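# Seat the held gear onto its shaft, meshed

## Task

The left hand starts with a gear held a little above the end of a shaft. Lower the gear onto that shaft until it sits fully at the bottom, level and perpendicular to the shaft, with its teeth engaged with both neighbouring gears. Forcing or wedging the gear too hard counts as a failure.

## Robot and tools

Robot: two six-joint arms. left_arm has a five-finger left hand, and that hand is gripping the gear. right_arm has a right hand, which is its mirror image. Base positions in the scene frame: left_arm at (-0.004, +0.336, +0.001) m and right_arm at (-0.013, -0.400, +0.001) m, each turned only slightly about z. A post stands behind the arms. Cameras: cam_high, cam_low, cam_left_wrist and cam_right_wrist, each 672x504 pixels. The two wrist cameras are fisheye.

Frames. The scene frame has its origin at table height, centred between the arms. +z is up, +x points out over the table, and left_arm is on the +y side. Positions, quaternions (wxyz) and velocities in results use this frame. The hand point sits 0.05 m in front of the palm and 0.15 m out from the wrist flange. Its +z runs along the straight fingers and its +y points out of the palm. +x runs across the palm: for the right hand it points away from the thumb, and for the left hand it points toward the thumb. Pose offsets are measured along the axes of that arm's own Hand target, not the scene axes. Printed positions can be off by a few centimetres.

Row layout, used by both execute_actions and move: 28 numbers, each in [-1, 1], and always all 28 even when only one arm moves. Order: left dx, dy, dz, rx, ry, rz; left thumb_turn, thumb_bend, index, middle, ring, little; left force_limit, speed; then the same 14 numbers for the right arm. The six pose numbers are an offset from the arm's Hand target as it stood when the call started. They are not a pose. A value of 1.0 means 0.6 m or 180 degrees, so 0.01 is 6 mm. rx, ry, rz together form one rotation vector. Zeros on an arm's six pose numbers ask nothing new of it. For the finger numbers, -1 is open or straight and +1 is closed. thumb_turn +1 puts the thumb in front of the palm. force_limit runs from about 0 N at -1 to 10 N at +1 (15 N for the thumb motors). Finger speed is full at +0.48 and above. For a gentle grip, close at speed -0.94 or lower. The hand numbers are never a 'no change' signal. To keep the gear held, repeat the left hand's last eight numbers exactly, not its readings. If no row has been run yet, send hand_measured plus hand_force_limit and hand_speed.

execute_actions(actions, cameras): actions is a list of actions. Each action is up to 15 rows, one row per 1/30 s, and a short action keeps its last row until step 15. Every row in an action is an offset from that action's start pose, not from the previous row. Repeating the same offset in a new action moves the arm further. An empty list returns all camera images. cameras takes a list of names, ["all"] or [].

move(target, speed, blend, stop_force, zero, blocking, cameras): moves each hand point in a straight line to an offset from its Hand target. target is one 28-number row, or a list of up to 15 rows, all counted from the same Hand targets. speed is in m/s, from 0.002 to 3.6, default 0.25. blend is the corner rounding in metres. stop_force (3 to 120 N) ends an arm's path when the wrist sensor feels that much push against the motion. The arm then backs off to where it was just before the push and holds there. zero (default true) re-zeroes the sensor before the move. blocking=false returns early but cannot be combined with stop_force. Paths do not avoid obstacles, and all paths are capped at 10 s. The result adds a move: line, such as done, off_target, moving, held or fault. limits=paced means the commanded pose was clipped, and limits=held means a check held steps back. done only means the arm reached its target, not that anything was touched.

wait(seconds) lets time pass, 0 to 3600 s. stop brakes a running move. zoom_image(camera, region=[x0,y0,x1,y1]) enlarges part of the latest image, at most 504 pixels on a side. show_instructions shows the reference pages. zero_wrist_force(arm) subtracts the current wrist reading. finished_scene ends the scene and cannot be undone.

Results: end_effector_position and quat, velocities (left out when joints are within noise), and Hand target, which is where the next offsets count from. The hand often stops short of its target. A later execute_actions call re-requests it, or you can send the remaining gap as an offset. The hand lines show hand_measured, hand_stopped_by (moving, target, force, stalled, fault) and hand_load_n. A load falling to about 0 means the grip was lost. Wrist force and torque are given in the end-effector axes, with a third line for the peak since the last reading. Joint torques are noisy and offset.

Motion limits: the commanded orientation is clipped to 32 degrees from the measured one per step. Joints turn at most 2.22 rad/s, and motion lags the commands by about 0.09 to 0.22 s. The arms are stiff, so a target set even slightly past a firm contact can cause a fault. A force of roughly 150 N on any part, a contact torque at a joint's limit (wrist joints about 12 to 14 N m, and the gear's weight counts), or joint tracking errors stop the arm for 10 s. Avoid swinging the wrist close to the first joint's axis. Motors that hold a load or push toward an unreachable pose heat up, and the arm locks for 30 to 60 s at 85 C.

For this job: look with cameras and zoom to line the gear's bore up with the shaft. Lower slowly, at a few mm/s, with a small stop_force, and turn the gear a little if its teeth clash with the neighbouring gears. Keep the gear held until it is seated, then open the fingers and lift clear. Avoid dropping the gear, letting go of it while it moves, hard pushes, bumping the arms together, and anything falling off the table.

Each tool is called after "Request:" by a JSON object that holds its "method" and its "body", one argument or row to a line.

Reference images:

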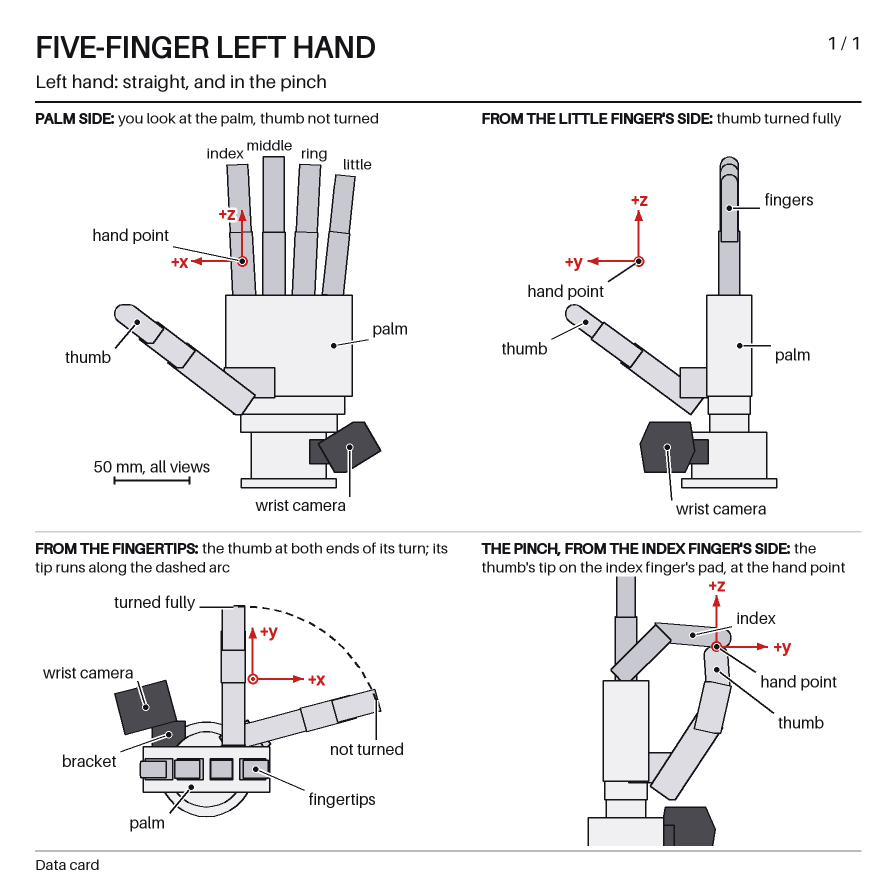

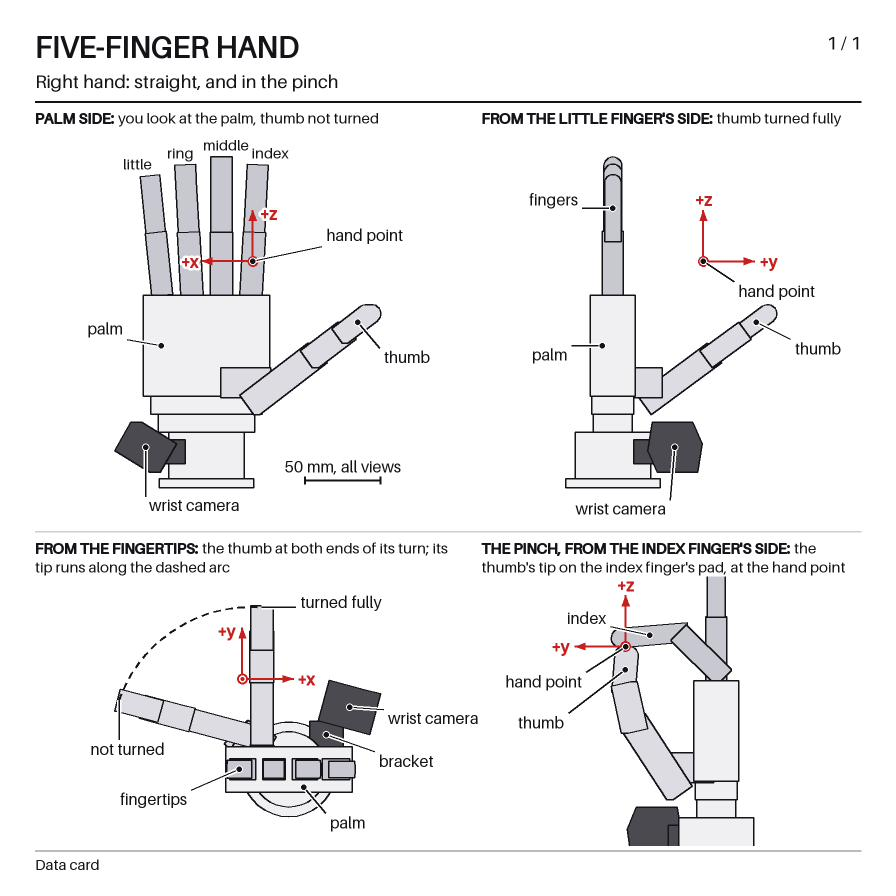

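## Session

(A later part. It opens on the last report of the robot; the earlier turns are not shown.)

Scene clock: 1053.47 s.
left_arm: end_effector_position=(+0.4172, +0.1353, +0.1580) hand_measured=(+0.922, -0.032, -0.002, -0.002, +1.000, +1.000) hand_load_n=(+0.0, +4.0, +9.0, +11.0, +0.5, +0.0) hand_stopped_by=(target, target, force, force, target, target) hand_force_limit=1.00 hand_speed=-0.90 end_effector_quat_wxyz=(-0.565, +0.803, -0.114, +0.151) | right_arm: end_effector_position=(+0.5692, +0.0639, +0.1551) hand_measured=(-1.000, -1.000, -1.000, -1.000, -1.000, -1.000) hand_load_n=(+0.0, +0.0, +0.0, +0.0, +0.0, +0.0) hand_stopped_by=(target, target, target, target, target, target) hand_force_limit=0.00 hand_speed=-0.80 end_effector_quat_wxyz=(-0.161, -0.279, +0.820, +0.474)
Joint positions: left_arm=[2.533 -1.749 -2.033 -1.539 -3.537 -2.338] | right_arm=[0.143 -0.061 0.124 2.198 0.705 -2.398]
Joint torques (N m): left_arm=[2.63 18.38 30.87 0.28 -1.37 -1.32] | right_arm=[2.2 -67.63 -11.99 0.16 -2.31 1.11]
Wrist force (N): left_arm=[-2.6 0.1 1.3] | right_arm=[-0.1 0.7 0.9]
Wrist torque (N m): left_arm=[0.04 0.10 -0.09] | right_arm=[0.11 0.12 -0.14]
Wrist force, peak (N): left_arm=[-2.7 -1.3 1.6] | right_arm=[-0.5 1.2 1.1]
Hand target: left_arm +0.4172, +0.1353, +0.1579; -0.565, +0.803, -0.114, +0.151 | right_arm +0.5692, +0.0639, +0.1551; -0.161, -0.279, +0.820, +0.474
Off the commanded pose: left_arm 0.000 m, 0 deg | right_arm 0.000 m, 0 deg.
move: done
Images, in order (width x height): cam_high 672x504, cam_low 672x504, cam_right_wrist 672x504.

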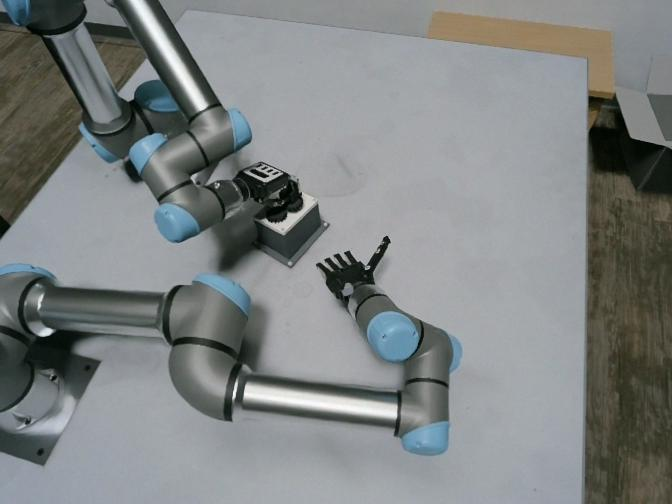

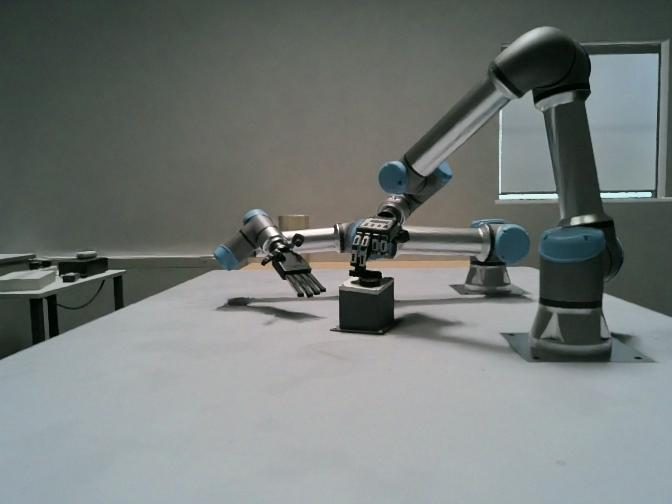

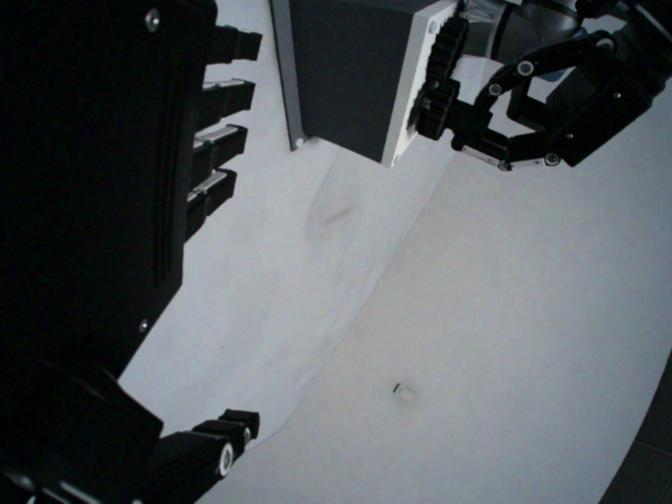

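Request:
{"method": "move", "body": {
  "target": [
    [0.0034,-0.0005,0.0028,0.0053,-0.0439,-0.0147,0.922,-0.032,-0.002,-0.002,1,1,1,-0.9,0,0,0,0,0,0,-1,-1,-1,-1,-1,-1,0,-0.8]
  ],
  "speed": 0.04
}}

Request:
{"method": "move", "body": {
  "target": [
    [-0.00075,0.0071,0.00236,0,0,0,0.922,-0.032,-0.002,-0.002,1,1,1,-0.9,0,0,0,0,0,0,-1,-1,-1,-1,-1,-1,0,-0.8]
  ],
  "speed": 0.005,
  "stop_force": 3
}}

Request:
{"method": "move", "body": {
  "target": [
    [0.00023,-0.0019,-0.0006,0,0,0,0.922,-0.032,-0.002,-0.002,1,1,1,-0.9,0,0,0,0,0,0,-1,-1,-1,-1,-1,-1,0,-0.8],
    [0.00055,-0.00195,-0.00034,0.0005,-0.00419,-0.0014,0.922,-0.032,-0.002,-0.002,1,1,1,-0.9,0,0,0,0,0,0,-1,-1,-1,-1,-1,-1,0,-0.8]
  ],
  "speed": 0.02
}}

Request:
{"method": "move", "body": {
  "target": [
    [-0.00075,0.0071,0.00236,0,0,0,0.922,-0.032,-0.002,-0.002,1,1,1,-0.9,0,0,0,0,0,0,-1,-1,-1,-1,-1,-1,0,-0.8]
  ],
  "speed": 0.005,
  "stop_force": 3
}}

Request:
{"method": "move", "body": {
  "target": [
    [0.00023,-0.0019,-0.0006,0,0,0,0.922,-0.032,-0.002,-0.002,1,1,1,-0.9,0,0,0,0,0,0,-1,-1,-1,-1,-1,-1,0,-0.8],
    [0.00055,-0.00195,-0.00034,0.0005,-0.00419,-0.0014,0.922,-0.032,-0.002,-0.002,1,1,1,-0.9,0,0,0,0,0,0,-1,-1,-1,-1,-1,-1,0,-0.8]
  ],
  "speed": 0.02
}}

Request:
{"method": "move", "body": {
  "target": [
    [-0.00075,0.0071,0.00236,0,0,0,0.922,-0.032,-0.002,-0.002,1,1,1,-0.9,0,0,0,0,0,0,-1,-1,-1,-1,-1,-1,0,-0.8]
  ],
  "speed": 0.005,
  "stop_force": 3
}}

Request:
{"method": "move", "body": {
  "target": [
    [0.00023,-0.0019,-0.0006,0,0,0,0.922,-0.032,-0.002,-0.002,1,1,1,-0.9,0,0,0,0,0,0,-1,-1,-1,-1,-1,-1,0,-0.8],
    [0.00055,-0.00195,-0.00034,0.0005,-0.00419,-0.0014,0.922,-0.032,-0.002,-0.002,1,1,1,-0.9,0,0,0,0,0,0,-1,-1,-1,-1,-1,-1,0,-0.8]
  ],
  "speed": 0.02
}}

Request:
{"method": "move", "body": {
  "target": [
    [-0.00075,0.0071,0.00236,0,0,0,0.922,-0.032,-0.002,-0.002,1,1,1,-0.9,0,0,0,0,0,0,-1,-1,-1,-1,-1,-1,0,-0.8]
  ],
  "speed": 0.005,
  "stop_force": 3
}}

Scene clock: 1076.10 s.
left_arm: end_effector_position=(+0.4197, +0.1362, +0.1579) hand_measured=(+0.922, -0.032, -0.002, -0.002, +1.000, +1.000) hand_load_n=(+0.0, +3.5, +9.0, +10.5, +0.0, +0.0) hand_stopped_by=(target, target, force, force, target, target) hand_force_limit=1.00 hand_speed=-0.90 end_effector_quat_wxyz=(-0.574, +0.810, -0.055, +0.109) | right_arm: end_effector_position=(+0.5692, +0.0639, +0.1551) hand_measured=(-1.000, -1.000, -1.000, -1.000, -1.000, -1.000) hand_load_n=(+0.0, +0.0, +0.0, -0.5, +0.5, +0.0) hand_stopped_by=(target, target, target, target, target, target) hand_force_limit=0.00 hand_speed=-0.80 end_effector_quat_wxyz=(-0.161, -0.279, +0.820, +0.474)
Joint positions: left_arm=[2.546 -1.823 -1.889 -1.824 -3.626 -2.575] | right_arm=[0.143 -0.061 0.124 2.198 0.705 -2.398]
Joint torques (N m): left_arm=[-1.74 36.79 9.67 3.96 3.73 0.82] | right_arm=[0.48 -69.88 -13.16 0.41 -2.49 0.97]
Wrist force (N): left_arm=[0.2 0.2 0.9] | right_arm=[0.1 0.8 0.9]
Wrist torque (N m): left_arm=[0.05 -0.04 0.07] | right_arm=[0.11 0.09 -0.13]
Wrist force, peak (N): left_arm=[-3.3 -0.4 2.0] | right_arm=[-0.3 1.2 1.2]
Hand target: left_arm +0.4197, +0.1362, +0.1579; -0.574, +0.809, -0.055, +0.109 | right_arm +0.5692, +0.0639, +0.1551; -0.161, -0.279, +0.820, +0.474
Off the commanded pose: left_arm 0.000 m, 0 deg | right_arm 0.000 m, 0 deg.
move: done

Scene clock: 1077.47 s.
left_arm: end_effector_position=(+0.4198, +0.1362, +0.1566) hand_measured=(+0.922, -0.032, -0.002, -0.002, +1.000, +1.000) hand_load_n=(+0.0, +3.5, +9.0, +10.5, +0.0, +0.0) hand_stopped_by=(target, target, force, force, target, target) hand_force_limit=1.00 hand_speed=-0.90 end_effector_quat_wxyz=(-0.574, +0.809, -0.055, +0.109) | right_arm: end_effector_position=(+0.5692, +0.0639, +0.1551) hand_measured=(-1.000, -1.000, -1.000, -1.000, -1.000, -1.000) hand_load_n=(+0.0, +0.0, +0.0, +0.0, +0.0, +0.0) hand_stopped_by=(target, target, target, target, target, target) hand_force_limit=0.00 hand_speed=-0.80 end_effector_quat_wxyz=(-0.161, -0.279, +0.820, +0.474)
Joint positions: left_arm=[2.546 -1.825 -1.89 -1.82 -3.626 -2.575] | right_arm=[0.143 -0.061 0.124 2.198 0.705 -2.398]
Joint torques (N m): left_arm=[-0.25 35.05 29.19 -0.9 0.13 -1] | right_arm=[2.04 -69.37 -12.51 0.16 -2.31 0.93]
Wrist force (N): left_arm=[0.4 -2.7 0.4] | right_arm=[-0.2 0.9 1.0]
Wrist torque (N m): left_arm=[-0.08 -0.06 0.17] | right_arm=[0.13 0.13 -0.15]
Wrist force, peak (N): left_arm=[1.0 -4.8 -0.5] | right_arm=[-0.2 1.2 1.0]
Hand target: left_arm +0.4197, +0.1362, +0.1566; -0.574, +0.809, -0.055, +0.109 (not the last commanded pose) | right_arm +0.5692, +0.0639, +0.1551; -0.161, -0.279, +0.820, +0.474
Off the commanded pose: left_arm 0.003 m, 0 deg | right_arm 0.000 m, 0 deg.
move: contact (left_arm)

Scene clock: 1078.30 s.
left_arm: end_effector_position=(+0.4200, +0.1363, +0.1578) hand_measured=(+0.922, -0.032, -0.002, -0.002, +1.000, +1.000) hand_load_n=(+0.0, +3.5, +9.0, +10.5, +0.0, +0.0) hand_stopped_by=(target, target, force, force, target, target) hand_force_limit=1.00 hand_speed=-0.90 end_effector_quat_wxyz=(-0.575, +0.810, -0.049, +0.105) | right_arm: end_effector_position=(+0.5692, +0.0639, +0.1551) hand_measured=(-1.000, -1.000, -1.000, -1.000, -1.000, -1.000) hand_load_n=(+0.0, +0.0, +0.0, +0.0, +0.0, +0.5) hand_stopped_by=(target, target, target, target, target, target) hand_force_limit=0.00 hand_speed=-0.80 end_effector_quat_wxyz=(-0.161, -0.279, +0.820, +0.474)
Joint positions: left_arm=[2.548 -1.83 -1.876 -1.844 -3.635 -2.592] | right_arm=[0.143 -0.061 0.124 2.198 0.705 -2.398]
Joint torques (N m): left_arm=[2.62 34.45 9.9 3.66 2.41 0.86] | right_arm=[1.57 -68.28 -12.25 0.36 -2.51 0.87]
Wrist force (N): left_arm=[0.3 0.4 0.9] | right_arm=[-0.3 1.0 0.7]
Wrist torque (N m): left_arm=[0.09 -0.02 0.08] | right_arm=[0.16 0.15 -0.14]
Wrist force, peak (N): left_arm=[0.3 -2.4 0.3] | right_arm=[-0.1 1.2 1.0]
Hand target: left_arm +0.4200, +0.1363, +0.1578; -0.575, +0.810, -0.049, +0.105 | right_arm +0.5692, +0.0639, +0.1551; -0.161, -0.279, +0.820, +0.474
Off the commanded pose: left_arm 0.000 m, 0 deg | right_arm 0.000 m, 0 deg.
move: done

Scene clock: 1079.63 s.
left_arm: end_effector_position=(+0.4200, +0.1363, +0.1565) hand_measured=(+0.922, -0.032, -0.002, -0.002, +1.000, +1.000) hand_load_n=(+0.0, +3.5, +9.0, +10.0, +0.0, +0.0) hand_stopped_by=(target, target, force, force, target, target) hand_force_limit=1.00 hand_speed=-0.90 end_effector_quat_wxyz=(-0.575, +0.810, -0.049, +0.105) | right_arm: end_effector_position=(+0.5692, +0.0639, +0.1551) hand_measured=(-1.000, -1.000, -1.000, -1.000, -1.000, -1.000) hand_load_n=(+0.0, +0.0, +0.0, -0.5, +0.0, +0.0) hand_stopped_by=(target, target, target, target, target, target) hand_force_limit=0.00 hand_speed=-0.80 end_effector_quat_wxyz=(-0.161, -0.279, +0.820, +0.474)
Joint positions: left_arm=[2.548 -1.832 -1.878 -1.841 -3.635 -2.592] | right_arm=[0.143 -0.061 0.124 2.198 0.705 -2.398]
Joint torques (N m): left_arm=[1.51 35.52 28.69 -0.91 0.04 0.31] | right_arm=[0.26 -68.75 -12.03 0.3 -2.57 0.82]
Wrist force (N): left_arm=[0.1 -2.3 0.4] | right_arm=[-0.1 0.9 1.0]
Wrist torque (N m): left_arm=[-0.04 -0.01 0.15] | right_arm=[0.12 0.12 -0.14]
Wrist force, peak (N): left_arm=[0.7 -4.8 -0.8] | right_arm=[-0.5 1.4 1.2]
Hand target: left_arm +0.4200, +0.1363, +0.1565; -0.575, +0.810, -0.049, +0.105 (not the last commanded pose) | right_arm +0.5692, +0.0639, +0.1551; -0.161, -0.279, +0.820, +0.474
Off the commanded pose: left_arm 0.003 m, 0 deg | right_arm 0.000 m, 0 deg.
move: contact (left_arm)

Scene clock: 1080.43 s.
left_arm: end_effector_position=(+0.4202, +0.1364, +0.1577) hand_measured=(+0.922, -0.032, -0.002, -0.002, +1.000, +1.000) hand_load_n=(+0.0, +3.5, +9.0, +10.5, +0.0, +0.0) hand_stopped_by=(target, target, force, force, target, target) hand_force_limit=1.00 hand_speed=-0.90 end_effector_quat_wxyz=(-0.576, +0.810, -0.043, +0.101) | right_arm: end_effector_position=(+0.5692, +0.0639, +0.1551) hand_measured=(-1.000, -1.000, -1.000, -1.000, -1.000, -1.000) hand_load_n=(+0.0, +0.0, +0.0, +0.0, +0.0, +0.0) hand_stopped_by=(target, target, target, target, target, target) hand_force_limit=0.00 hand_speed=-0.80 end_effector_quat_wxyz=(-0.161, -0.279, +0.820, +0.474)
Joint positions: left_arm=[2.55 -1.837 -1.864 -1.865 -3.644 -2.609] | right_arm=[0.143 -0.061 0.124 2.198 0.705 -2.398]
Joint torques (N m): left_arm=[2.37 34.08 11.5 3.23 1.59 0.83] | right_arm=[1.38 -68.29 -11.92 0.31 -2.71 0.86]
Wrist force (N): left_arm=[0.0 0.7 0.9] | right_arm=[-0.3 1.2 0.9]
Wrist torque (N m): left_arm=[0.11 0.05 0.04] | right_arm=[0.18 0.14 -0.13]
Wrist force, peak (N): left_arm=[0.2 -2.3 0.0] | right_arm=[0.0 0.8 1.4]
Hand target: left_arm +0.4202, +0.1364, +0.1577; -0.576, +0.810, -0.043, +0.101 | right_arm +0.5692, +0.0639, +0.1551; -0.161, -0.279, +0.820, +0.474
Off the commanded pose: left_arm 0.000 m, 0 deg | right_arm 0.000 m, 0 deg.
move: done

Scene clock: 1082.00 s.
left_arm: end_effector_position=(+0.4203, +0.1364, +0.1555) hand_measured=(+0.922, -0.032, -0.002, -0.002, +1.000, +1.000) hand_load_n=(+0.0, +3.0, +9.0, +10.5, +0.0, +0.0) hand_stopped_by=(target, target, force, force, target, target) hand_force_limit=1.00 hand_speed=-0.90 end_effector_quat_wxyz=(-0.576, +0.810, -0.043, +0.101) | right_arm: end_effector_position=(+0.5692, +0.0639, +0.1551) hand_measured=(-1.000, -1.000, -1.000, -1.000, -1.000, -1.000) hand_load_n=(+0.0, +0.0, +0.0, +0.0, +0.0, +0.0) hand_stopped_by=(target, target, target, target, target, target) hand_force_limit=0.00 hand_speed=-0.80 end_effector_quat_wxyz=(-0.161, -0.279, +0.820, +0.474)
Joint positions: left_arm=[2.55 -1.84 -1.867 -1.858 -3.644 -2.609] | right_arm=[0.143 -0.061 0.124 2.198 0.705 -2.398]
Joint torques (N m): left_arm=[-0.18 36.21 29.98 -0.85 -0.87 0.4] | right_arm=[0.95 -68.56 -12.23 -0.04 -2.26 0.85]
Wrist force (N): left_arm=[0.1 0.1 0.5] | right_arm=[-0.3 0.9 0.9]
Wrist torque (N m): left_arm=[0.11 0.05 0.05] | right_arm=[0.12 0.15 -0.16]
Wrist force, peak (N): left_arm=[2.0 -3.8 -1.3] | right_arm=[-0.5 1.0 1.2]
Hand target: left_arm +0.4203, +0.1364, +0.1555; -0.576, +0.810, -0.043, +0.101 (not the last commanded pose) | right_arm +0.5692, +0.0639, +0.1551; -0.161, -0.279, +0.820, +0.474
Off the commanded pose: left_arm 0.002 m, 0 deg | right_arm 0.000 m, 0 deg.
move: contact (left_arm)

Scene clock: 1082.80 s.
left_arm: end_effector_position=(+0.4205, +0.1366, +0.1567) hand_measured=(+0.922, -0.032, -0.002, -0.002, +1.000, +1.000) hand_load_n=(+0.0, +3.5, +9.0, +10.0, +0.0, +0.0) hand_stopped_by=(target, target, force, force, target, target) hand_force_limit=1.00 hand_speed=-0.90 end_effector_quat_wxyz=(-0.576, +0.811, -0.038, +0.097) end_effector_velocity=(+0.000, -0.001, +0.000) end_effector_angular_velocity=(-0.002, +0.000, -0.001) | right_arm: end_effector_position=(+0.5692, +0.0639, +0.1551) hand_measured=(-1.000, -1.000, -1.000, -1.000, -1.000, -1.000) hand_load_n=(+0.0, +0.0, +0.0, +0.0, +0.0, +0.0) hand_stopped_by=(target, target, target, target, target, target) hand_force_limit=0.00 hand_speed=-0.80 end_effector_quat_wxyz=(-0.161, -0.279, +0.820, +0.474)
Joint positions: left_arm=[2.552 -1.846 -1.853 -1.881 -3.653 -2.625] | right_arm=[0.143 -0.061 0.124 2.198 0.705 -2.398]
Joint velocities: left_arm=[0 0.001 0 0.005 0 0.004] | right_arm=[within noise]
Joint torques (N m): left_arm=[2.63 33.95 12.02 3.14 1.49 0.78] | right_arm=[1.5 -68.93 -12.84 0.33 -2.4 0.71]
Wrist force (N): left_arm=[-0.4 0.6 0.7] | right_arm=[-0.2 0.9 0.8]
Wrist torque (N m): left_arm=[0.10 0.11 0.01] | right_arm=[0.14 0.13 -0.14]
Wrist force, peak (N): left_arm=[0.0 0.6 1.1] | right_arm=[-0.3 0.9 1.3]
Hand target: left_arm +0.4205, +0.1366, +0.1567; -0.576, +0.810, -0.038, +0.097 | right_arm +0.5692, +0.0639, +0.1551; -0.161, -0.279, +0.820, +0.474
Off the commanded pose: left_arm 0.000 m, 0 deg | right_arm 0.000 m, 0 deg.
move: done

Scene clock: 1084.13 s.
left_arm: end_effector_position=(+0.4205, +0.1365, +0.1553) hand_measured=(+0.922, -0.032, -0.002, -0.002, +1.000, +1.000) hand_load_n=(+0.0, +3.5, +9.0, +10.5, +0.0, +0.0) hand_stopped_by=(target, target, force, force, target, target) hand_force_limit=1.00 hand_speed=-0.90 end_effector_quat_wxyz=(-0.576, +0.810, -0.038, +0.097) | right_arm: end_effector_position=(+0.5692, +0.0639, +0.1551) hand_measured=(-1.000, -1.000, -1.000, -1.000, -1.000, -1.000) hand_load_n=(+0.0, +0.0, +0.0, +0.0, +0.0, +0.0) hand_stopped_by=(target, target, target, target, target, target) hand_force_limit=0.00 hand_speed=-0.80 end_effector_quat_wxyz=(-0.161, -0.279, +0.820, +0.474)
Joint positions: left_arm=[2.552 -1.848 -1.855 -1.877 -3.653 -2.625] | right_arm=[0.143 -0.061 0.124 2.198 0.705 -2.398]
Joint torques (N m): left_arm=[2.57 36.64 28.48 -0.91 -2.1 0.47] | right_arm=[1.5 -68.04 -11.39 0.43 -2.71 1.07]
Wrist force (N): left_arm=[0.4 -1.4 -0.2] | right_arm=[-0.1 1.2 1.0]
Wrist torque (N m): left_arm=[0.03 0.03 0.08] | right_arm=[0.17 0.12 -0.13]
Wrist force, peak (N): left_arm=[2.0 -5.2 -1.5] | right_arm=[-0.1 0.7 1.6]
Hand target: left_arm +0.4205, +0.1366, +0.1553; -0.576, +0.811, -0.038, +0.097 (not the last commanded pose) | right_arm +0.5692, +0.0639, +0.1551; -0.161, -0.279, +0.820, +0.474
Off the commanded pose: left_arm 0.003 m, 0 deg | right_arm 0.000 m, 0 deg.
move: contact (left_arm)

Request:
{"method": "move", "body": {
  "target": [
    [0.0002,-0.00003,0.00016,0.0003,-0.0026,-0.0009,0.922,-0.032,-0.002,-0.002,1,1,1,-0.9,0,0,0,0,0,0,-1,-1,-1,-1,-1,-1,0,-0.8]
  ],
  "speed": 0.01
}}

Request:
{"method": "move", "body": {
  "target": [
    [-0.00075,0.0071,0.00236,0,0,0,0.922,-0.032,-0.002,-0.002,1,1,1,-0.9,0,0,0,0,0,0,-1,-1,-1,-1,-1,-1,0,-0.8]
  ],
  "speed": 0.005,
  "stop_force": 3,
  "cameras": ["cam_high","cam_right_wrist","cam_low"]
}}

Request:
{"method": "zoom_image", "body": {
  "camera": "cam_right_wrist",
  "region": [410, 60, 500, 150]
}}

Request:
{"method": "zoom_image", "body": {
  "camera": "cam_low",
  "region": [346, 262, 386, 292]
}}

Scene clock: 1090.60 s.
left_arm: end_effector_position=(+0.4207, +0.1366, +0.1553) hand_measured=(+0.922, -0.032, -0.002, -0.002, +1.000, +1.000) hand_load_n=(+0.5, +3.5, +8.5, +10.0, +0.0, +0.0) hand_stopped_by=(target, target, force, force, target, target) hand_force_limit=1.00 hand_speed=-0.90 end_effector_quat_wxyz=(-0.577, +0.811, -0.034, +0.095) | right_arm: end_effector_position=(+0.5692, +0.0639, +0.1551) hand_measured=(-1.000, -1.000, -1.000, -1.000, -1.000, -1.000) hand_load_n=(+0.0, +0.0, +0.0, +0.0, +0.0, +0.0) hand_stopped_by=(target, target, target, target, target, target) hand_force_limit=0.00 hand_speed=-0.80 end_effector_quat_wxyz=(-0.161, -0.279, +0.820, +0.474)
Joint positions: left_arm=[2.553 -1.852 -1.847 -1.889 -3.659 -2.635] | right_arm=[0.143 -0.061 0.124 2.198 0.705 -2.398]
Joint torques (N m): left_arm=[5.26 28.05 21.01 1.1 -0.75 -0.01] | right_arm=[1.84 -68.45 -11.27 0.41 -2.57 0.81]
Wrist force (N): left_arm=[-0.1 0.0 0.9] | right_arm=[-0.1 0.8 1.1]
Wrist torque (N m): left_arm=[0.04 0.10 0.02] | right_arm=[0.11 0.11 -0.13]
Wrist force, peak (N): left_arm=[0.2 -1.7 0.0] | right_arm=[-0.4 1.3 1.1]
Hand target: left_arm +0.4207, +0.1366, +0.1553; -0.577, +0.811, -0.034, +0.095 | right_arm +0.5692, +0.0639, +0.1551; -0.161, -0.279, +0.820, +0.474
Off the commanded pose: left_arm 0.000 m, 0 deg | right_arm 0.000 m, 0 deg.
move: done

Scene clock: 1091.70 s.
left_arm: end_effector_position=(+0.4207, +0.1366, +0.1552) hand_measured=(+0.922, -0.032, -0.002, -0.002, +1.000, +1.000) hand_load_n=(+0.0, +3.5, +9.0, +10.5, +0.0, +0.0) hand_stopped_by=(target, target, force, force, target, target) hand_force_limit=1.00 hand_speed=-0.90 end_effector_quat_wxyz=(-0.577, +0.811, -0.034, +0.095) | right_arm: end_effector_position=(+0.5692, +0.0639, +0.1551) hand_measured=(-1.000, -1.000, -1.000, -1.000, -1.000, -1.000) hand_load_n=(+0.0, +0.0, +0.0, +0.0, +0.0, +0.0) hand_stopped_by=(target, target, target, target, target, target) hand_force_limit=0.00 hand_speed=-0.80 end_effector_quat_wxyz=(-0.161, -0.279, +0.820, +0.474)
Joint positions: left_arm=[2.553 -1.852 -1.847 -1.889 -3.659 -2.635] | right_arm=[0.143 -0.061 0.124 2.198 0.705 -2.398]
Joint torques (N m): left_arm=[4.92 35.91 28.73 -0.88 1.01 -1.4] | right_arm=[1.27 -68.12 -12.81 0.17 -2.46 0.98]
Wrist force (N): left_arm=[0.7 -2.8 -0.4] | right_arm=[-0.4 0.9 1.1]
Wrist torque (N m): left_arm=[-0.06 0.05 0.10] | right_arm=[0.12 0.15 -0.16]
Wrist force, peak (N): left_arm=[2.9 -6.8 -2.6] | right_arm=[0.1 1.0 1.1]
Hand target: left_arm +0.4207, +0.1366, +0.1552; -0.577, +0.811, -0.034, +0.095 (not the last commanded pose) | right_arm +0.5692, +0.0639, +0.1551; -0.161, -0.279, +0.820, +0.474
Off the commanded pose: left_arm 0.004 m, 0 deg | right_arm 0.000 m, 0 deg.
move: contact (left_arm)
Images, in order (width x height): cam_high 672x504, cam_low 672x504, cam_right_wrist 672x504.

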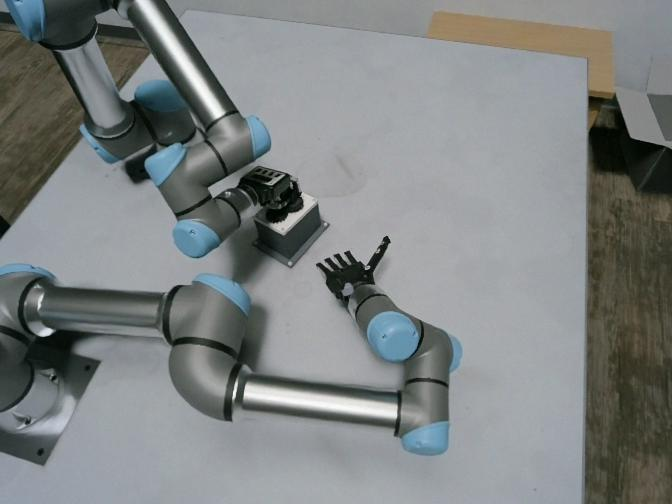

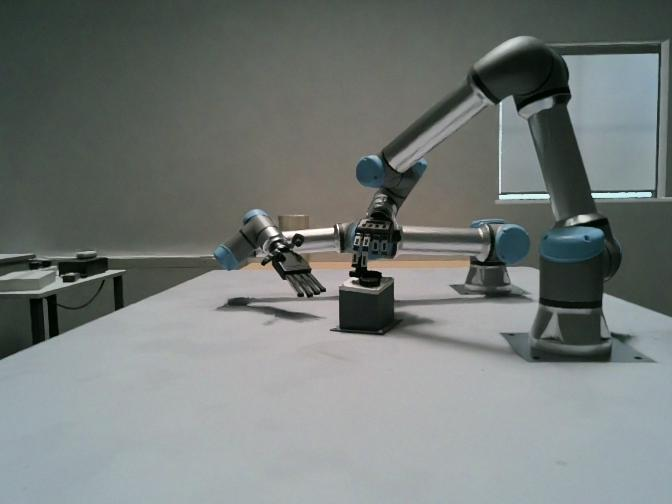

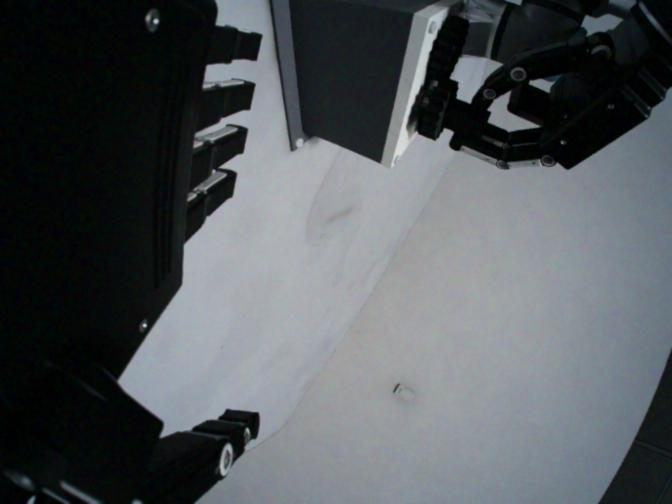

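Scaled by 5.600 from the camera's image (finer frame: 960x720).

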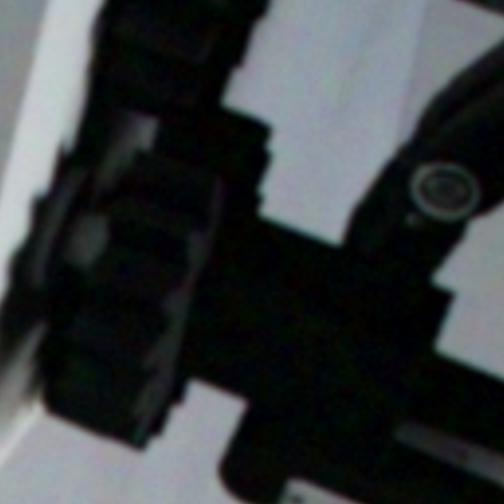

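Scaled by 12.600 from the camera's image (finer frame: 960x720).

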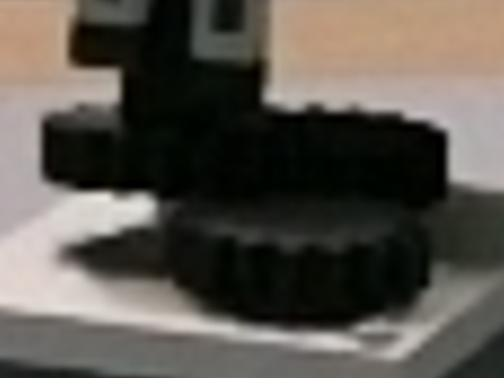

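Request:
{"method": "move", "body": {
  "target": [
    [0.0002,-0.00003,0.00016,0.0003,-0.0026,-0.0009,0.922,-0.032,-0.002,-0.002,1,1,1,-0.9,0,0,0,0,0,0,-1,-1,-1,-1,-1,-1,0,-0.8]
  ],
  "speed": 0.01
}}

Request:
{"method": "move", "body": {
  "target": [
    [-0.00075,0.0071,0.00236,0,0,0,0.922,-0.032,-0.002,-0.002,1,1,1,-0.9,0,0,0,0,0,0,-1,-1,-1,-1,-1,-1,0,-0.8]
  ],
  "speed": 0.005,
  "stop_force": 3
}}

Request:
{"method": "move", "body": {
  "target": [
    [0.0002,-0.00003,0.00016,0.0003,-0.0026,-0.0009,0.922,-0.032,-0.002,-0.002,1,1,1,-0.9,0,0,0,0,0,0,-1,-1,-1,-1,-1,-1,0,-0.8]
  ],
  "speed": 0.01
}}

Request:
{"method": "move", "body": {
  "target": [
    [-0.00075,0.0071,0.00236,0,0,0,0.922,-0.032,-0.002,-0.002,1,1,1,-0.9,0,0,0,0,0,0,-1,-1,-1,-1,-1,-1,0,-0.8]
  ],
  "speed": 0.005,
  "stop_force": 3
}}

Scene clock: 1098.43 s.
left_arm: end_effector_position=(+0.4208, +0.1367, +0.1552) hand_measured=(+0.922, -0.032, -0.002, -0.002, +1.000, +1.000) hand_load_n=(+0.0, +3.5, +9.0, +10.5, +0.0, +0.0) hand_stopped_by=(target, target, force, force, target, target) hand_force_limit=1.00 hand_speed=-0.90 end_effector_quat_wxyz=(-0.577, +0.811, -0.030, +0.092) | right_arm: end_effector_position=(+0.5692, +0.0639, +0.1551) hand_measured=(-1.000, -1.000, -1.000, -1.000, -1.000, -1.000) hand_load_n=(+0.0, +0.0, +0.0, +0.0, +0.0, +0.0) hand_stopped_by=(target, target, target, target, target, target) hand_force_limit=0.00 hand_speed=-0.80 end_effector_quat_wxyz=(-0.161, -0.279, +0.820, +0.474)
Joint positions: left_arm=[2.554 -1.857 -1.839 -1.9 -3.665 -2.645] | right_arm=[0.143 -0.061 0.124 2.198 0.705 -2.398]
Joint torques (N m): left_arm=[5.34 28.57 20.55 0.99 -0.93 -0.02] | right_arm=[2.54 -69.22 -11.94 0.21 -2.25 0.64]
Wrist force (N): left_arm=[0.5 -0.8 0.0] | right_arm=[0.0 1.1 1.0]
Wrist torque (N m): left_arm=[0.01 0.04 0.04] | right_arm=[0.15 0.10 -0.13]
Wrist force, peak (N): left_arm=[0.7 -3.0 -0.7] | right_arm=[-0.2 1.3 1.2]
Hand target: left_arm +0.4208, +0.1367, +0.1552; -0.577, +0.811, -0.030, +0.092 | right_arm +0.5692, +0.0639, +0.1551; -0.161, -0.279, +0.820, +0.474
Off the commanded pose: left_arm 0.000 m, 0 deg | right_arm 0.000 m, 0 deg.
move: done

Scene clock: 1099.53 s.
left_arm: end_effector_position=(+0.4209, +0.1367, +0.1551) hand_measured=(+0.922, -0.032, -0.002, -0.002, +1.000, +1.000) hand_load_n=(+0.0, +3.5, +9.0, +10.5, +0.0, +0.0) hand_stopped_by=(target, target, force, force, target, target) hand_force_limit=1.00 hand_speed=-0.90 end_effector_quat_wxyz=(-0.577, +0.811, -0.030, +0.092) | right_arm: end_effector_position=(+0.5692, +0.0639, +0.1551) hand_measured=(-1.000, -1.000, -1.000, -1.000, -1.000, -1.000) hand_load_n=(+0.0, -0.5, +0.0, +0.0, +0.0, +0.0) hand_stopped_by=(target, target, target, target, target, target) hand_force_limit=0.00 hand_speed=-0.80 end_effector_quat_wxyz=(-0.161, -0.279, +0.820, +0.474)
Joint positions: left_arm=[2.554 -1.857 -1.84 -1.9 -3.665 -2.645] | right_arm=[0.143 -0.061 0.124 2.198 0.705 -2.398]
Joint torques (N m): left_arm=[4.86 36.16 28.23 -1.04 0.91 -1.55] | right_arm=[2.34 -68.08 -12.93 0.32 -2.37 0.51]
Wrist force (N): left_arm=[0.9 -3.1 -0.7] | right_arm=[-0.4 1.1 0.9]
Wrist torque (N m): left_arm=[-0.04 0.06 0.08] | right_arm=[0.15 0.16 -0.15]
Wrist force, peak (N): left_arm=[3.0 -7.1 -2.7] | right_arm=[-0.2 0.9 1.3]
Hand target: left_arm +0.4209, +0.1367, +0.1551; -0.577, +0.811, -0.030, +0.092 (not the last commanded pose) | right_arm +0.5692, +0.0639, +0.1551; -0.161, -0.279, +0.820, +0.474
Off the commanded pose: left_arm 0.004 m, 0 deg | right_arm 0.000 m, 0 deg.
move: contact (left_arm)

Scene clock: 1100.20 s.
left_arm: end_effector_position=(+0.4210, +0.1367, +0.1551) hand_measured=(+0.922, -0.032, -0.002, -0.002, +1.000, +1.000) hand_load_n=(+0.0, +3.5, +9.0, +10.0, +0.0, +0.0) hand_stopped_by=(target, target, force, force, target, target) hand_force_limit=1.00 hand_speed=-0.90 end_effector_quat_wxyz=(-0.577, +0.811, -0.027, +0.090) | right_arm: end_effector_position=(+0.5692, +0.0639, +0.1551) hand_measured=(-1.000, -1.000, -1.000, -1.000, -1.000, -1.000) hand_load_n=(+0.0, +0.0, +0.5, +0.0, +0.5, +0.0) hand_stopped_by=(target, target, target, target, target, target) hand_force_limit=0.00 hand_speed=-0.80 end_effector_quat_wxyz=(-0.161, -0.279, +0.820, +0.474)
Joint positions: left_arm=[2.555 -1.861 -1.832 -1.911 -3.671 -2.654] | right_arm=[0.143 -0.061 0.124 2.198 0.705 -2.398]
Joint torques (N m): left_arm=[4.85 29.24 21.39 0.95 -0.78 -0.06] | right_arm=[2.26 -68.55 -12.35 0.4 -2.47 0.57]
Wrist force (N): left_arm=[0.1 0.6 0.9] | right_arm=[0.0 0.7 0.8]
Wrist torque (N m): left_arm=[0.06 0.08 0.00] | right_arm=[0.12 0.11 -0.14]
Wrist force, peak (N): left_arm=[0.8 -3.2 -1.0] | right_arm=[0.0 0.9 1.2]
Hand target: left_arm +0.4210, +0.1367, +0.1551; -0.577, +0.811, -0.027, +0.090 | right_arm +0.5692, +0.0639, +0.1551; -0.161, -0.279, +0.820, +0.474
Off the commanded pose: left_arm 0.000 m, 0 deg | right_arm 0.000 m, 0 deg.
move: done

Scene clock: 1101.73 s.
left_arm: end_effector_position=(+0.4210, +0.1367, +0.1505) hand_measured=(+0.922, -0.032, -0.002, -0.002, +1.000, +1.000) hand_load_n=(+0.5, +2.5, +9.5, +10.0, +0.0, +0.0) hand_stopped_by=(target, target, force, force, target, target) hand_force_limit=1.00 hand_speed=-0.90 end_effector_quat_wxyz=(-0.577, +0.811, -0.027, +0.090) | right_arm: end_effector_position=(+0.5692, +0.0639, +0.1551) hand_measured=(-1.000, -1.000, -1.000, -1.000, -1.000, -1.000) hand_load_n=(+0.0, +0.0, +0.0, +0.0, +0.0, +0.0) hand_stopped_by=(target, target, target, target, target, target) hand_force_limit=0.00 hand_speed=-0.80 end_effector_quat_wxyz=(-0.161, -0.279, +0.820, +0.474)
Joint positions: left_arm=[2.555 -1.867 -1.838 -1.9 -3.671 -2.654] | right_arm=[0.143 -0.061 0.124 2.198 0.705 -2.398]
Joint torques (N m): left_arm=[1.72 33.5 16.19 -0.99 3.12 0.78] | right_arm=[1.99 -68.68 -11.85 0.37 -2.34 0.87]
Wrist force (N): left_arm=[2.9 -0.1 -1.7] | right_arm=[-0.1 0.8 1.1]
Wrist torque (N m): left_arm=[0.04 -0.09 0.03] | right_arm=[0.10 0.11 -0.14]
Wrist force, peak (N): left_arm=[3.2 0.2 -1.9] | right_arm=[-0.1 1.4 1.1]
Hand target: left_arm +0.4211, +0.1367, +0.1506; -0.577, +0.811, -0.027, +0.090 | right_arm +0.5692, +0.0639, +0.1551; -0.161, -0.279, +0.820, +0.474
Off the commanded pose: left_arm 0.000 m, 0 deg | right_arm 0.000 m, 0 deg.
move: done

Request:
{"method": "move", "body": {
  "target": [
    [0.0005,0,-0.0003,0,0,0,0.922,-0.032,-0.002,-0.002,1,1,1,-0.9,0,0,0,0,0,0,-1,-1,-1,-1,-1,-1,0,-0.8]
  ],
  "speed": 0.01
}}

Request:
{"method": "move", "body": {
  "target": [
    [-0.0011,0.0102,0.0034,0,0,0,0.922,-0.032,-0.002,-0.002,1,1,1,-0.9,0,0,0,0,0,0,-1,-1,-1,-1,-1,-1,0,-0.8]
  ],
  "speed": 0.005,
  "stop_force": 3,
  "cameras": ["cam_high","cam_right_wrist","cam_low","cam_left_wrist"]
}}

Request:
{"method": "zoom_image", "body": {
  "camera": "cam_right_wrist",
  "region": [410, 60, 500, 150]
}}

Request:
{"method": "zoom_image", "body": {
  "camera": "cam_low",
  "region": [346, 262, 386, 292]
}}

Scene clock: 1108.87 s.
left_arm: end_effector_position=(+0.4214, +0.1365, +0.1507) hand_measured=(+0.922, -0.032, -0.002, -0.002, +1.000, +1.000) hand_load_n=(+0.0, +3.0, +9.0, +10.5, +0.0, +0.0) hand_stopped_by=(target, target, force, force, target, target) hand_force_limit=1.00 hand_speed=-0.90 end_effector_quat_wxyz=(-0.577, +0.811, -0.027, +0.090) | right_arm: end_effector_position=(+0.5692, +0.0639, +0.1551) hand_measured=(-1.000, -1.000, -1.000, -1.000, -1.000, -1.000) hand_load_n=(+0.0, -0.5, +0.0, +0.0, +0.0, +0.0) hand_stopped_by=(target, target, target, target, target, target) hand_force_limit=0.00 hand_speed=-0.80 end_effector_quat_wxyz=(-0.161, -0.279, +0.820, +0.474)
Joint positions: left_arm=[2.555 -1.868 -1.836 -1.9 -3.671 -2.654] | right_arm=[0.143 -0.061 0.124 2.198 0.705 -2.398]
Joint torques (N m): left_arm=[-0.44 24.17 18.64 0.54 1.55 -1.28] | right_arm=[2.2 -68.75 -12.6 0.13 -2.4 0.75]
Wrist force (N): left_arm=[-0.5 -0.1 0.1] | right_arm=[-0.2 0.7 0.6]
Wrist torque (N m): left_arm=[-0.05 0.12 0.01] | right_arm=[0.12 0.14 -0.14]
Wrist force, peak (N): left_arm=[3.3 -0.1 -1.9] | right_arm=[-0.4 1.1 1.3]
Hand target: left_arm +0.4213, +0.1365, +0.1506; -0.577, +0.811, -0.027, +0.090 | right_arm +0.5692, +0.0639, +0.1551; -0.161, -0.279, +0.820, +0.474
Off the commanded pose: left_arm 0.000 m, 0 deg | right_arm 0.000 m, 0 deg.
move: done

Scene clock: 1110.97 s.
left_arm: end_effector_position=(+0.4214, +0.1365, +0.1459) hand_measured=(+0.922, -0.032, -0.002, -0.002, +1.000, +1.000) hand_load_n=(+0.0, +2.0, +9.0, +10.5, +0.0, +0.0) hand_stopped_by=(target, target, force, force, target, target) hand_force_limit=1.00 hand_speed=-0.90 end_effector_quat_wxyz=(-0.577, +0.811, -0.027, +0.090) | right_arm: end_effector_position=(+0.5692, +0.0639, +0.1551) hand_measured=(-1.000, -1.000, -1.000, -1.000, -1.000, -1.000) hand_load_n=(+0.0, +0.0, +0.0, +0.0, +0.0, +0.0) hand_stopped_by=(target, target, target, target, target, target) hand_force_limit=0.00 hand_speed=-0.80 end_effector_quat_wxyz=(-0.161, -0.279, +0.820, +0.474)
Joint positions: left_arm=[2.555 -1.874 -1.842 -1.888 -3.671 -2.654] | right_arm=[0.143 -0.061 0.124 2.198 0.705 -2.398]
Joint torques (N m): left_arm=[2.3 37.06 28.2 -1.25 -0.34 0.6] | right_arm=[2.53 -68.03 -12.43 0.33 -2.32 0.43]
Wrist force (N): left_arm=[0.7 -0.6 -1.0] | right_arm=[-0.4 1.0 0.7]
Wrist torque (N m): left_arm=[-0.02 0.10 -0.03] | right_arm=[0.16 0.16 -0.15]
Wrist force, peak (N): left_arm=[2.3 -6.9 -2.1] | right_arm=[0.0 1.1 1.4]
Hand target: left_arm +0.4214, +0.1365, +0.1459; -0.577, +0.811, -0.027, +0.090 (not the last commanded pose) | right_arm +0.5692, +0.0639, +0.1551; -0.161, -0.279, +0.820, +0.474
Off the commanded pose: left_arm 0.002 m, 0 deg | right_arm 0.000 m, 0 deg.
move: contact (left_arm)

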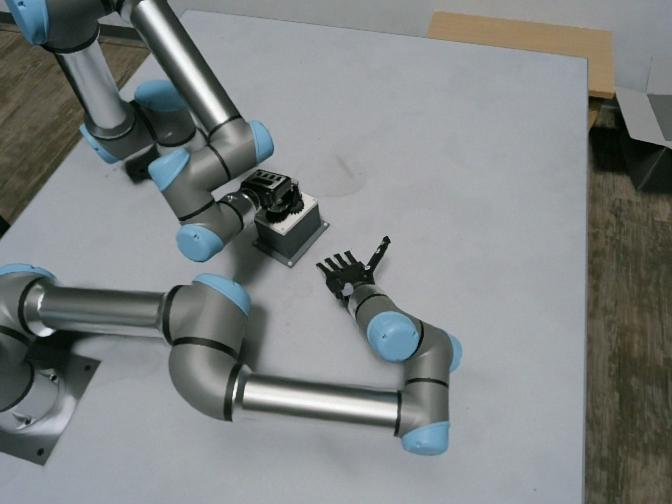

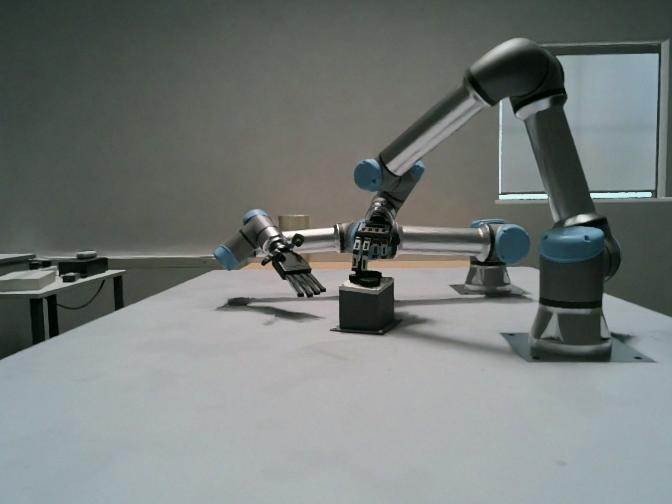

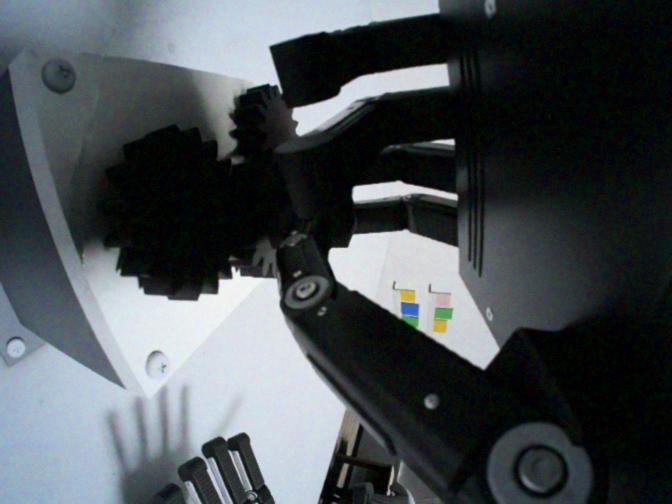

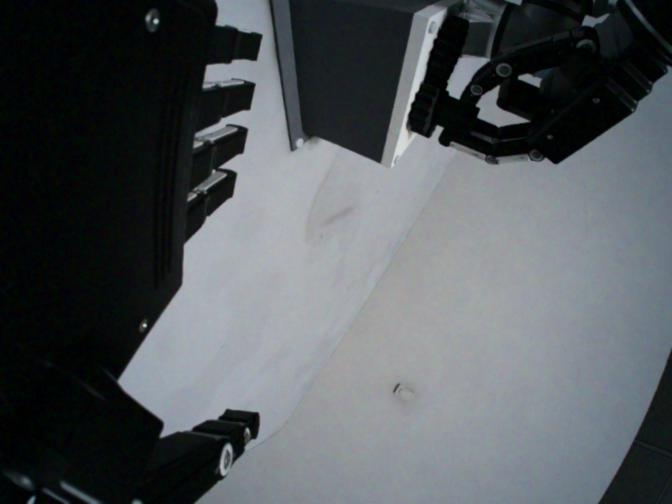

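Scaled by 5.600 from the camera's image (finer frame: 960x720).

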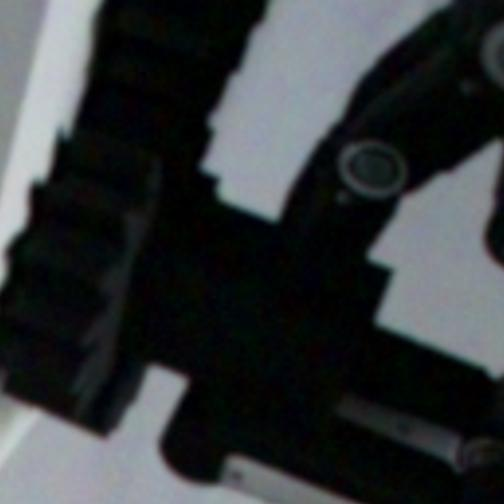

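Scaled by 12.600 from the camera's image (finer frame: 960x720).

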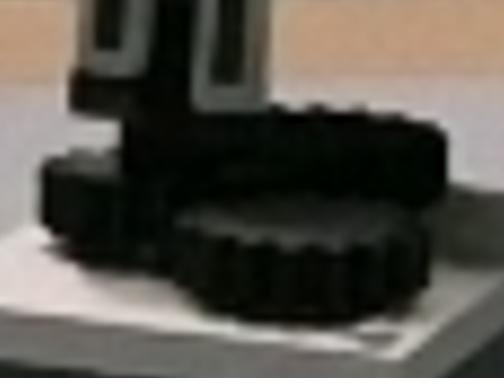

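Request:
{"method": "move", "body": {
  "target": [
    [-0.00055,0.0051,0.0017,0,0,0,0.922,-0.032,-0.002,-0.002,1,1,1,-0.9,0,0,0,0,0,0,-1,-1,-1,-1,-1,-1,0,-0.8]
  ],
  "speed": 0.004,
  "stop_force": 6
}}

Scene clock: 1117.60 s.
left_arm: end_effector_position=(+0.4214, +0.1364, +0.1457) hand_measured=(+0.922, -0.032, -0.002, -0.002, +1.000, +1.000) hand_load_n=(+0.5, +2.0, +9.5, +10.5, +0.0, +0.0) hand_stopped_by=(target, target, force, force, target, target) hand_force_limit=1.00 hand_speed=-0.90 end_effector_quat_wxyz=(-0.577, +0.811, -0.027, +0.090) | right_arm: end_effector_position=(+0.5692, +0.0639, +0.1551) hand_measured=(-1.000, -1.000, -1.000, -1.000, -1.000, -1.000) hand_load_n=(+0.0, +0.0, +0.0, +0.0, +0.0, +0.0) hand_stopped_by=(target, target, target, target, target, target) hand_force_limit=0.00 hand_speed=-0.80 end_effector_quat_wxyz=(-0.161, -0.279, +0.820, +0.474)
Joint positions: left_arm=[2.555 -1.874 -1.842 -1.888 -3.671 -2.654] | right_arm=[0.143 -0.061 0.124 2.198 0.705 -2.398]
Joint torques (N m): left_arm=[2.36 35.76 27.34 -0.98 -0.37 0.58] | right_arm=[3.1 -68.92 -12.21 0.28 -2.29 0.44]
Wrist force (N): left_arm=[0.1 -6.5 -1.0] | right_arm=[0.2 1.3 1.0]
Wrist torque (N m): left_arm=[-0.23 0.10 0.06] | right_arm=[0.19 0.07 -0.11]
Wrist force, peak (N): left_arm=[0.6 -11.2 -1.5] | right_arm=[-0.2 1.2 1.1]
Hand target: left_arm +0.4214, +0.1364, +0.1457; -0.577, +0.811, -0.027, +0.090 (not the last commanded pose) | right_arm +0.5692, +0.0639, +0.1551; -0.161, -0.279, +0.820, +0.474
Off the commanded pose: left_arm 0.003 m, 0 deg | right_arm 0.000 m, 0 deg.
move: contact (left_arm)

Request:
{"method": "move", "body": {
  "target": [
    [0.00008,-0.00068,-0.00023,0,0,0,0.922,-0.032,-0.002,-0.002,1,1,1,-0.9,0,0,0,0,0,0,-1,-1,-1,-1,-1,-1,0,-0.8]
  ],
  "speed": 0.004
}}

Scene clock: 1123.83 s.
left_arm: end_effector_position=(+0.4214, +0.1364, +0.1462) hand_measured=(+0.922, -0.032, -0.002, -0.002, +1.000, +1.000) hand_load_n=(+0.0, +2.5, +9.0, +10.5, +0.0, +0.0) hand_stopped_by=(target, target, force, force, target, target) hand_force_limit=1.00 hand_speed=-0.90 end_effector_quat_wxyz=(-0.577, +0.811, -0.027, +0.090) | right_arm: end_effector_position=(+0.5692, +0.0639, +0.1551) hand_measured=(-1.000, -1.000, -1.000, -1.000, -1.000, -1.000) hand_load_n=(+0.0, +0.0, +0.0, +0.0, +0.0, +0.0) hand_stopped_by=(target, target, target, target, target, target) hand_force_limit=0.00 hand_speed=-0.80 end_effector_quat_wxyz=(-0.161, -0.279, +0.820, +0.474)
Joint positions: left_arm=[2.555 -1.874 -1.842 -1.889 -3.671 -2.654] | right_arm=[0.143 -0.061 0.124 2.198 0.705 -2.398]
Joint torques (N m): left_arm=[2.58 34.15 26.09 0.68 -0.36 0.53] | right_arm=[2.4 -68.41 -12.09 0.37 -2.42 0.53]
Wrist force (N): left_arm=[0.8 2.7 -0.7] | right_arm=[-0.2 0.8 1.2]
Wrist torque (N m): left_arm=[0.14 0.04 -0.03] | right_arm=[0.10 0.11 -0.14]
Wrist force, peak (N): left_arm=[0.2 -6.7 -1.1] | right_arm=[-0.3 0.8 1.5]
Hand target: left_arm +0.4214, +0.1364, +0.1462; -0.577, +0.811, -0.027, +0.090 | right_arm +0.5692, +0.0639, +0.1551; -0.161, -0.279, +0.820, +0.474
Off the commanded pose: left_arm 0.000 m, 0 deg | right_arm 0.000 m, 0 deg.
move: done

Request:
{"method": "move", "body": {
  "target": [-0.00003,0.00024,0.00008,0,0,0,0.922,-0.032,-0.002,-0.002,1,1,1,-0.9,0,0,0,0,0,0,-1,-1,-1,-1,-1,-1,0,-0.8],
  "speed": 0.01,
  "cameras": ["all"]
}}

Scene clock: 1135.13 s.
left_arm: end_effector_position=(+0.4214, +0.1364, +0.1460) hand_measured=(+0.922, -0.032, -0.002, -0.002, +1.000, +1.000) hand_load_n=(+0.0, +2.5, +9.5, +10.5, +0.0, +0.0) hand_stopped_by=(target, target, force, force, target, target) hand_force_limit=1.00 hand_speed=-0.90 end_effector_quat_wxyz=(-0.577, +0.811, -0.027, +0.090) | right_arm: end_effector_position=(+0.5692, +0.0639, +0.1551) hand_measured=(-1.000, -1.000, -1.000, -1.000, -1.000, -1.000) hand_load_n=(+0.0, +0.0, +0.0, +0.0, +0.0, +0.0) hand_stopped_by=(target, target, target, target, target, target) hand_force_limit=0.00 hand_speed=-0.80 end_effector_quat_wxyz=(-0.161, -0.279, +0.820, +0.474)
Joint positions: left_arm=[2.555 -1.874 -1.842 -1.888 -3.671 -2.654] | right_arm=[0.143 -0.061 0.124 2.198 0.705 -2.398]
Joint torques (N m): left_arm=[-0.07 22.7 7.27 2.86 -1.01 -0.75] | right_arm=[3.3 -69.7 -12.54 0.29 -2.34 0.41]
Wrist force (N): left_arm=[2.5 -0.6 -2.2] | right_arm=[0.1 1.0 0.8]
Wrist torque (N m): left_arm=[-0.08 -0.05 0.04] | right_arm=[0.15 0.08 -0.11]
Wrist force, peak (N): left_arm=[2.5 -0.5 -2.4] | right_arm=[-0.3 0.8 1.4]
Hand target: left_arm +0.4214, +0.1364, +0.1460; -0.577, +0.811, -0.027, +0.090 | right_arm +0.5692, +0.0639, +0.1551; -0.161, -0.279, +0.820, +0.474
Off the commanded pose: left_arm 0.000 m, 0 deg | right_arm 0.000 m, 0 deg.
move: done

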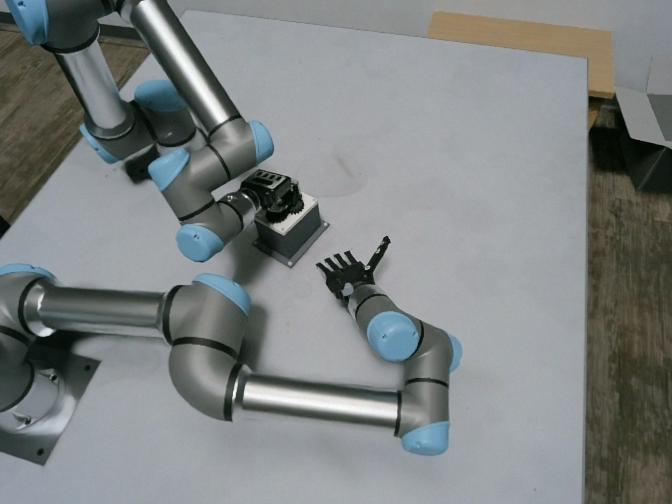

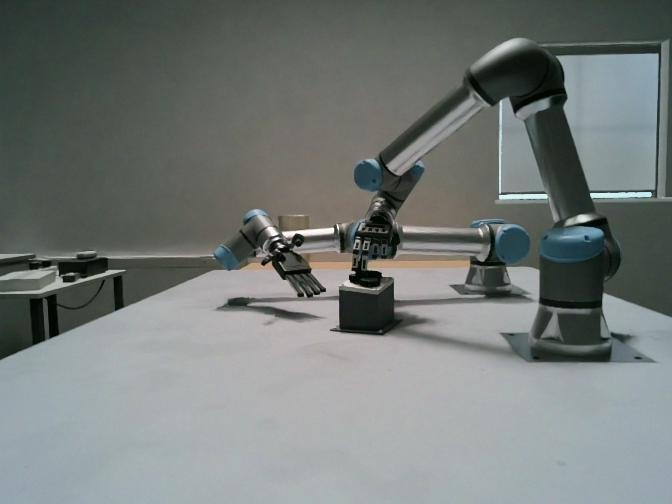

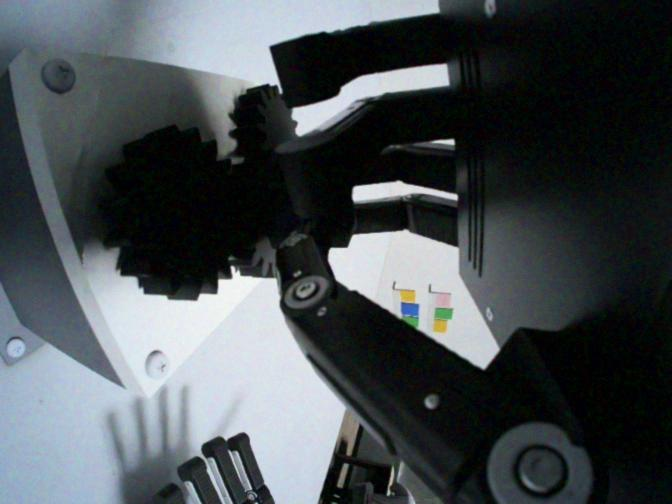

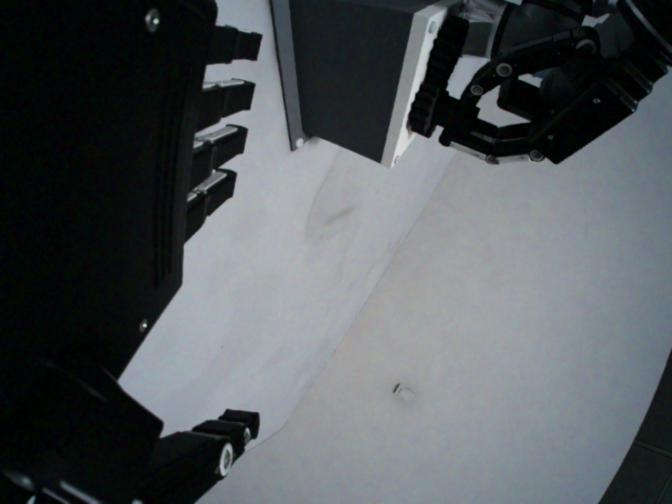

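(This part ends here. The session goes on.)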